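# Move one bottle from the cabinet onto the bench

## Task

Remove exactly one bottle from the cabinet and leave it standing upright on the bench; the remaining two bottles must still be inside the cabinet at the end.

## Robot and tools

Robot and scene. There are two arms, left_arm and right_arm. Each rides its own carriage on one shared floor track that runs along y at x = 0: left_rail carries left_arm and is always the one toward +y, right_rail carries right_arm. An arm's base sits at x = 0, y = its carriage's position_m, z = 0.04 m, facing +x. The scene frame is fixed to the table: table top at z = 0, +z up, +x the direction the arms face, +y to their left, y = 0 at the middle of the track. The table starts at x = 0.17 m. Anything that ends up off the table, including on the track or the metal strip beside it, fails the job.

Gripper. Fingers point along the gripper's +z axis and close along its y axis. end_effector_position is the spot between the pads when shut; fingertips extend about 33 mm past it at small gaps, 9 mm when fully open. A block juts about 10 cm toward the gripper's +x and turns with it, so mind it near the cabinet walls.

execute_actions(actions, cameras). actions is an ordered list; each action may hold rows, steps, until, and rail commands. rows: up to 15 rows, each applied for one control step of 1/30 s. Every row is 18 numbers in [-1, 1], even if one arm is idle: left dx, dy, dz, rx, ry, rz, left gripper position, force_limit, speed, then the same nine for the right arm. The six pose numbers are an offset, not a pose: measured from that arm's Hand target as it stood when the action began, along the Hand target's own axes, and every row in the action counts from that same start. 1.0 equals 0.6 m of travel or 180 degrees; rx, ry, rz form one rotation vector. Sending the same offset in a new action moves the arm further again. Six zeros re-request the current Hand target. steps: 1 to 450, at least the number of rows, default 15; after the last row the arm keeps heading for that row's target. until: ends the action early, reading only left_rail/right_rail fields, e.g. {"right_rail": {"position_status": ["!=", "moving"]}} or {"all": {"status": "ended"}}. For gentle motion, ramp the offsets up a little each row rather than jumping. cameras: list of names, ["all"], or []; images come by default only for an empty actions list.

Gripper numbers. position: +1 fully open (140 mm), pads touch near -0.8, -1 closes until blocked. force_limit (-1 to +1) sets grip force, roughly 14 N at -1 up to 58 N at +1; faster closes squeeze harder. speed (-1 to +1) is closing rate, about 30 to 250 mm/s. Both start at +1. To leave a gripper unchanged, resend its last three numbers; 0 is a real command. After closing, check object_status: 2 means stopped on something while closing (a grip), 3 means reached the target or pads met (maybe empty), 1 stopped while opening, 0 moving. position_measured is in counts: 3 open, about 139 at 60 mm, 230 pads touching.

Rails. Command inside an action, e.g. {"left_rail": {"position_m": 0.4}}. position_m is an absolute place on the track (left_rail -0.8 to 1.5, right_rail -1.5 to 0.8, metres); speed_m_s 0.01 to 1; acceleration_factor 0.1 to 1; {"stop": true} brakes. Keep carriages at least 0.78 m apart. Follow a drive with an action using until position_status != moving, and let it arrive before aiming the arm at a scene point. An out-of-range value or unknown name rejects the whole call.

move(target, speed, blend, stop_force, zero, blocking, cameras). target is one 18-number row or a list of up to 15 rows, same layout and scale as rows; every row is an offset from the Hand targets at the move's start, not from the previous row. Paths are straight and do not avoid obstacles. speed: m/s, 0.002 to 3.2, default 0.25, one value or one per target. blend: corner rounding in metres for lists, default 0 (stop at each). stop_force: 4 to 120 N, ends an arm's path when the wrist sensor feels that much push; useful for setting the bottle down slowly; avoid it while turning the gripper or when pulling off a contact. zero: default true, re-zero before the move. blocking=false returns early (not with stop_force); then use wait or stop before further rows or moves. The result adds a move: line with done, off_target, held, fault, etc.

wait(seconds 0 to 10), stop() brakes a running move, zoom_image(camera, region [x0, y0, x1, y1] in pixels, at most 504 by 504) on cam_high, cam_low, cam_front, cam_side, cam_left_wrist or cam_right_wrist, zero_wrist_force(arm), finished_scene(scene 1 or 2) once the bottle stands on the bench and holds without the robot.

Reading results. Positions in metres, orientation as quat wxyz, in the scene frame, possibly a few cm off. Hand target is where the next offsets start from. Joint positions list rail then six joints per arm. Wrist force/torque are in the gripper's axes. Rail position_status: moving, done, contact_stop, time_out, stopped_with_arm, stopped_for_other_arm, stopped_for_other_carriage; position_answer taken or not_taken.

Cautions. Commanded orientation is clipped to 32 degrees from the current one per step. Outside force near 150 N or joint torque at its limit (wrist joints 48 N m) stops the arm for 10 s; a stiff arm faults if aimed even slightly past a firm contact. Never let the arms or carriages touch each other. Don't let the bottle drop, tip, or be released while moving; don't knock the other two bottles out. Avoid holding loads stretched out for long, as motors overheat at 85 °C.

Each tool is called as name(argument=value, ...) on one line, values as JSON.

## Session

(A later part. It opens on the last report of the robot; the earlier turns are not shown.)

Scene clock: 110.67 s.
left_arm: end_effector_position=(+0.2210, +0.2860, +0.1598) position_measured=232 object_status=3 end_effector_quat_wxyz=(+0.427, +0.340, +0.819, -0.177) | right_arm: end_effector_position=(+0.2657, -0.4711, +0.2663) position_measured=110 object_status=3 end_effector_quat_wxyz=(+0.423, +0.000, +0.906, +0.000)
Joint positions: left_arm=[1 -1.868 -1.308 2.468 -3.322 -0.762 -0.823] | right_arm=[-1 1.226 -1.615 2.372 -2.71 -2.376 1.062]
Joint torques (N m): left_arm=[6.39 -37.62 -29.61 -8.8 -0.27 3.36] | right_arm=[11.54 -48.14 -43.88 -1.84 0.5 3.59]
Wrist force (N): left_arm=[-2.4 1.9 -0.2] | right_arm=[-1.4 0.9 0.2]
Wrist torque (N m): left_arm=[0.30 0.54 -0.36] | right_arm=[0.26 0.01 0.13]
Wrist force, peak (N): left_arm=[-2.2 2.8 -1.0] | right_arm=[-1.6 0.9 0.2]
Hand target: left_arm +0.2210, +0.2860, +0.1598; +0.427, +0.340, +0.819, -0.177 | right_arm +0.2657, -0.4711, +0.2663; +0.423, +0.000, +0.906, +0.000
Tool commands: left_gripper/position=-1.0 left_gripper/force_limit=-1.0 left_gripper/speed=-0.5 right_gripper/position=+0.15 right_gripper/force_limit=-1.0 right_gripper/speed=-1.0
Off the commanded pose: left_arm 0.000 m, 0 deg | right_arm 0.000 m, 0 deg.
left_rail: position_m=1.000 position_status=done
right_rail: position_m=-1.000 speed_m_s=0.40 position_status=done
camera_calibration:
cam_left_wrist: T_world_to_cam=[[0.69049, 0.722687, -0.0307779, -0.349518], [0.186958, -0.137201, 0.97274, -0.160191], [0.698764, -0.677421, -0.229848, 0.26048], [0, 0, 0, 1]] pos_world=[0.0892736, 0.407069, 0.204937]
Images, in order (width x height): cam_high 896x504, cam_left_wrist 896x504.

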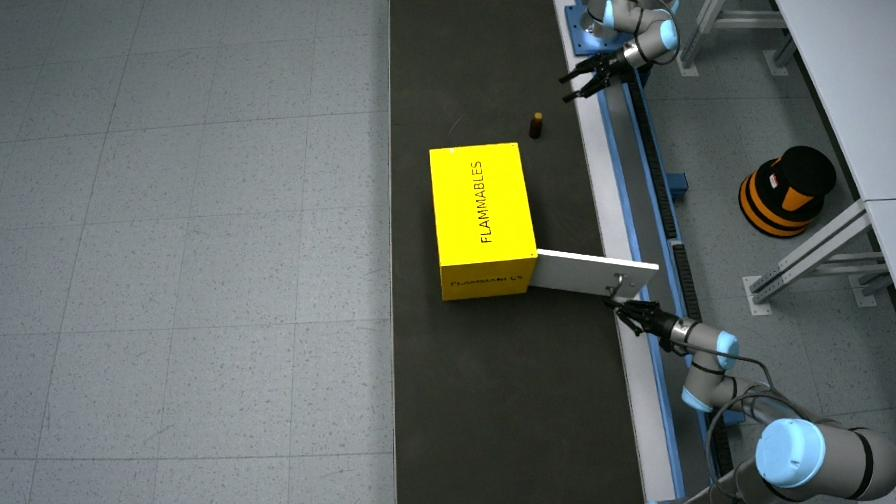

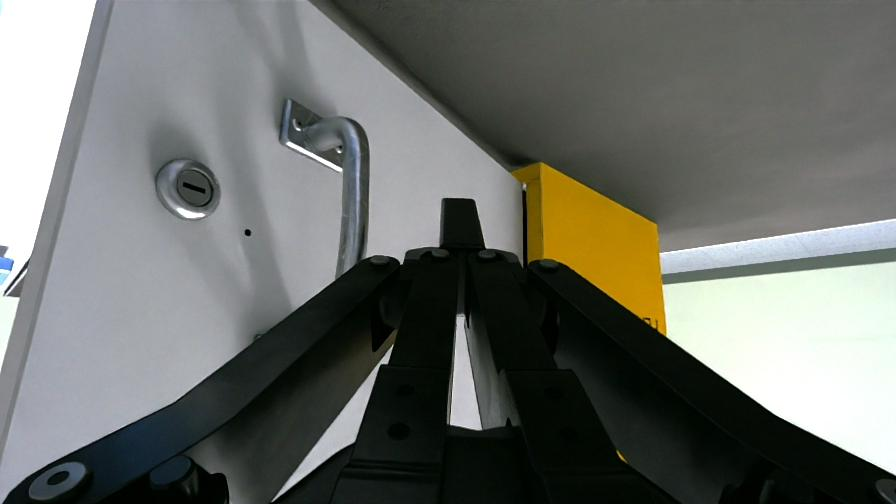

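move(target=[[-0.0508,0.0177,0.0724,0,0,0,-1,-1,-0.5,0,0,0,0,0,0,0.15,-1,-1],[-0.1354,-0.0825,0.193,0,0,0,-1,-1,-0.5,0,0,0,0,0,0,0.15,-1,-1],[-0.1835,-0.1213,0.2615,0,0,0,-1,-1,-0.5,0,0,0,0,0,0,0.15,-1,-1],[-0.237,-0.1296,0.3378,0,0,0,-1,-1,-0.5,0,0,0,0,0,0,0.15,-1,-1],[-0.2877,-0.1048,0.4101,0,0,0,-1,-1,-0.5,0,0,0,0,0,0,0.15,-1,-1]], speed=0.07, blend=0.015, stop_force=60)

move(target=[[-0.0339,0.0377,0.0483,0,0,0,-1,-1,-0.5,0,0,0,0,0,0,0.15,-1,-1],[-0.067,0.09,0.0955,0,0,0,-1,-1,-0.5,0,0,0,0,0,0,0.15,-1,-1]], speed=0.03, blend=0.01, stop_force=25, cameras=["cam_left_wrist","cam_side","cam_front"])

Scene clock: 125.73 s.
left_arm: end_effector_position=(+0.3888, +0.0288, +0.1601) position_measured=232 object_status=3 end_effector_quat_wxyz=(+0.427, +0.340, +0.819, -0.177) | right_arm: end_effector_position=(+0.2657, -0.4711, +0.2663) position_measured=110 object_status=3 end_effector_quat_wxyz=(+0.423, +0.000, +0.906, +0.000)
Joint positions: left_arm=[1 -1.548 -0.965 1.886 -3.294 -0.97 -0.501] | right_arm=[-1 1.226 -1.615 2.372 -2.71 -2.376 1.062]
Joint torques (N m): left_arm=[18.97 -65.92 -44.53 -1.53 -1.86 3.59] | right_arm=[9.47 -50.77 -43.58 -1.85 0.66 3.64]
Wrist force (N): left_arm=[0.0 1.5 -3.6] | right_arm=[-1.3 0.7 0.4]
Wrist torque (N m): left_arm=[0.32 0.44 -0.39] | right_arm=[0.22 -0.01 0.13]
Wrist force, peak (N): left_arm=[1.6 5.8 -5.2] | right_arm=[-1.7 0.8 0.2]
Hand target: left_arm +0.3888, +0.0288, +0.1601; +0.427, +0.340, +0.819, -0.177 | right_arm +0.2657, -0.4711, +0.2663; +0.423, +0.000, +0.906, +0.000
Off the commanded pose: left_arm 0.000 m, 0 deg | right_arm 0.000 m, 0 deg.
left_rail: position_m=1.000 position_status=done
right_rail: position_m=-1.000 speed_m_s=0.40 position_status=done
move: done

Scene clock: 128.83 s.
left_arm: end_effector_position=(+0.4407, +0.0192, +0.1602) position_measured=232 object_status=3 end_effector_quat_wxyz=(+0.427, +0.340, +0.819, -0.177) | right_arm: end_effector_position=(+0.2657, -0.4711, +0.2663) position_measured=110 object_status=3 end_effector_quat_wxyz=(+0.423, +0.000, +0.906, +0.000)
Joint positions: left_arm=[1 -1.483 -0.935 1.831 -3.298 -1.017 -0.448] | right_arm=[-1 1.226 -1.615 2.372 -2.71 -2.376 1.062]
Joint torques (N m): left_arm=[-5.15 -111.03 -21.24 -1.17 4.14 -3.97] | right_arm=[12.52 -48.78 -43.62 -1.55 0.74 3.62]
Wrist force (N): left_arm=[-0.5 -1.3 -1.9] | right_arm=[-1.1 0.5 0.3]
Wrist torque (N m): left_arm=[0.51 0.32 -0.24] | right_arm=[0.18 -0.05 0.14]
Wrist force, peak (N): left_arm=[13.5 -14.8 -32.6] | right_arm=[-1.7 0.7 0.0]
Hand target: left_arm +0.4407, +0.0192, +0.1602; +0.427, +0.340, +0.819, -0.177 (not the last commanded pose) | right_arm +0.2657, -0.4711, +0.2663; +0.423, +0.000, +0.906, +0.000
Off the commanded pose: left_arm 0.036 m, 0 deg | right_arm 0.000 m, 0 deg.
left_rail: position_m=1.000 position_status=done
right_rail: position_m=-1.000 speed_m_s=0.40 position_status=done
move: contact (left_arm); path passed 1 of 2 targets
camera_calibration:
cam_left_wrist: T_world_to_cam=[[0.690574, 0.722602, -0.0308797, -0.308456], [0.187011, -0.137153, 0.972736, -0.238301], [0.698666, -0.677522, -0.229849, -0.0737073], [0, 0, 0, 1]] pos_world=[0.309073, 0.140269, 0.205337]
Images, in order (width x height): cam_front 896x504, cam_side 896x504, cam_left_wrist 896x504.

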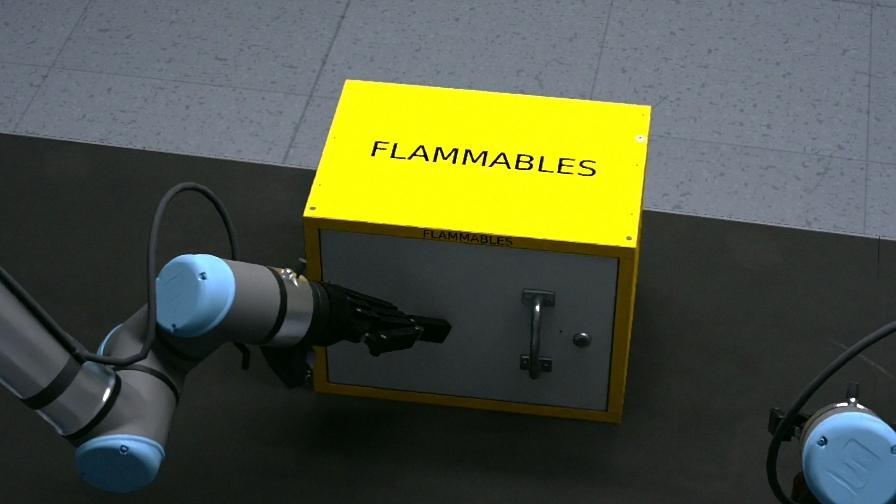

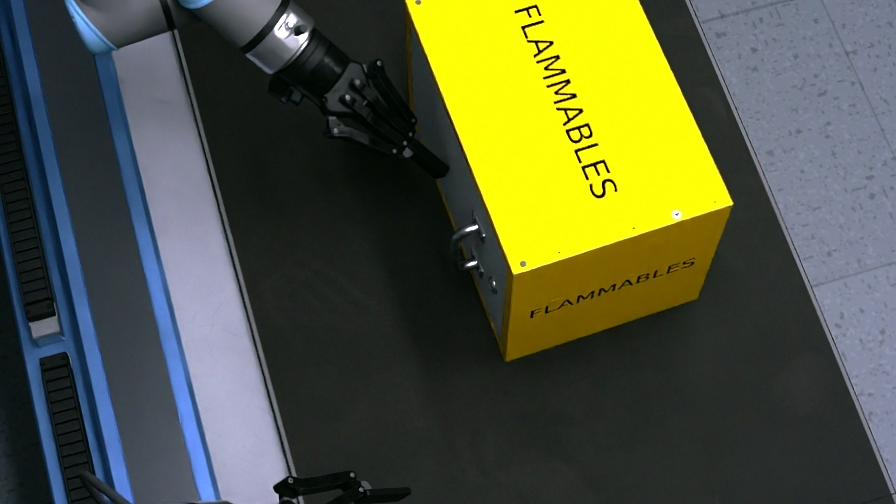

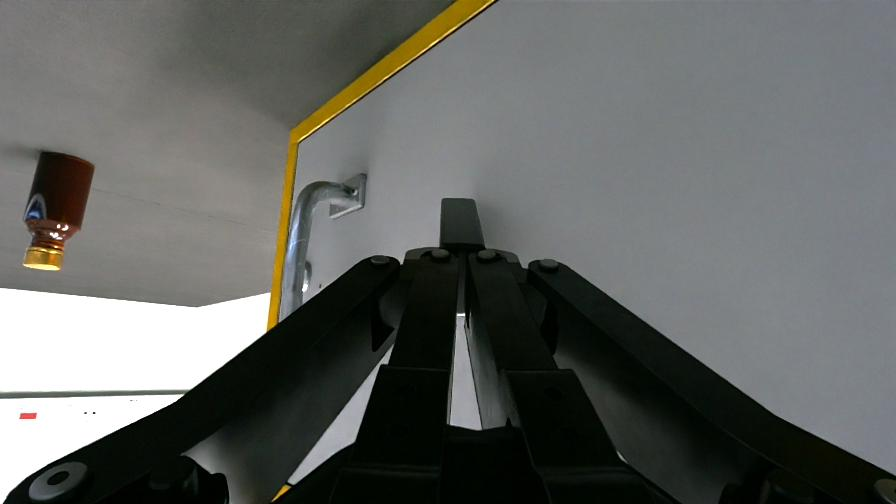

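Closed flush; bottle stands. Back off and finish.

move(target=[0,0,-0.15,0,0,0,-1,-1,-0.5,0,0,0,0,0,0,0.15,-1,-1], speed=0.12, cameras=["cam_front"])

Scene clock: 134.13 s.
left_arm: end_effector_position=(+0.3887, +0.0714, +0.2117) position_measured=232 object_status=3 end_effector_quat_wxyz=(+0.427, +0.340, +0.819, -0.177) | right_arm: end_effector_position=(+0.2657, -0.4711, +0.2663) position_measured=110 object_status=3 end_effector_quat_wxyz=(+0.423, +0.000, +0.906, +0.000)
Joint positions: left_arm=[1 -1.547 -1.081 1.961 -3.253 -0.971 -0.5] | right_arm=[-1 1.226 -1.615 2.372 -2.71 -2.376 1.062]
Joint torques (N m): left_arm=[-11.87 -103.44 -22.86 -1.31 4.76 -3.92] | right_arm=[10.93 -49.11 -43.52 -1.6 0.83 3.69]
Wrist force (N): left_arm=[-1.4 2.3 -0.1] | right_arm=[-1.0 0.5 0.1]
Wrist torque (N m): left_arm=[0.41 0.37 -0.24] | right_arm=[0.16 -0.07 0.14]
Wrist force, peak (N): left_arm=[-2.1 2.4 -1.9] | right_arm=[-1.7 0.9 0.0]
Hand target: left_arm +0.3886, +0.0714, +0.2118; +0.427, +0.340, +0.819, -0.177 | right_arm +0.2657, -0.4711, +0.2663; +0.423, +0.000, +0.906, +0.000
Off the commanded pose: left_arm 0.000 m, 0 deg | right_arm 0.000 m, 0 deg.
left_rail: position_m=1.000 position_status=done
right_rail: position_m=-1.000 speed_m_s=0.40 position_status=done
move: done
Images, in order (width x height): cam_front 896x504.

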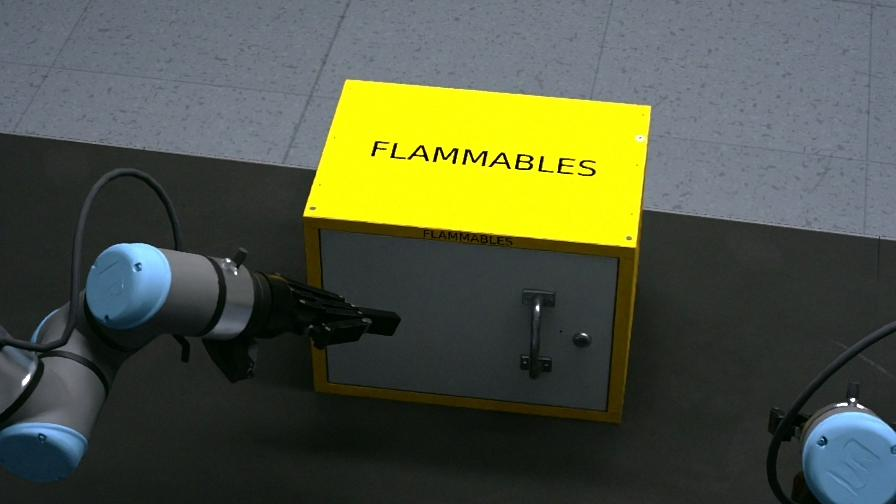

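finished_scene(scene=2)

The scene is finished: the task was done.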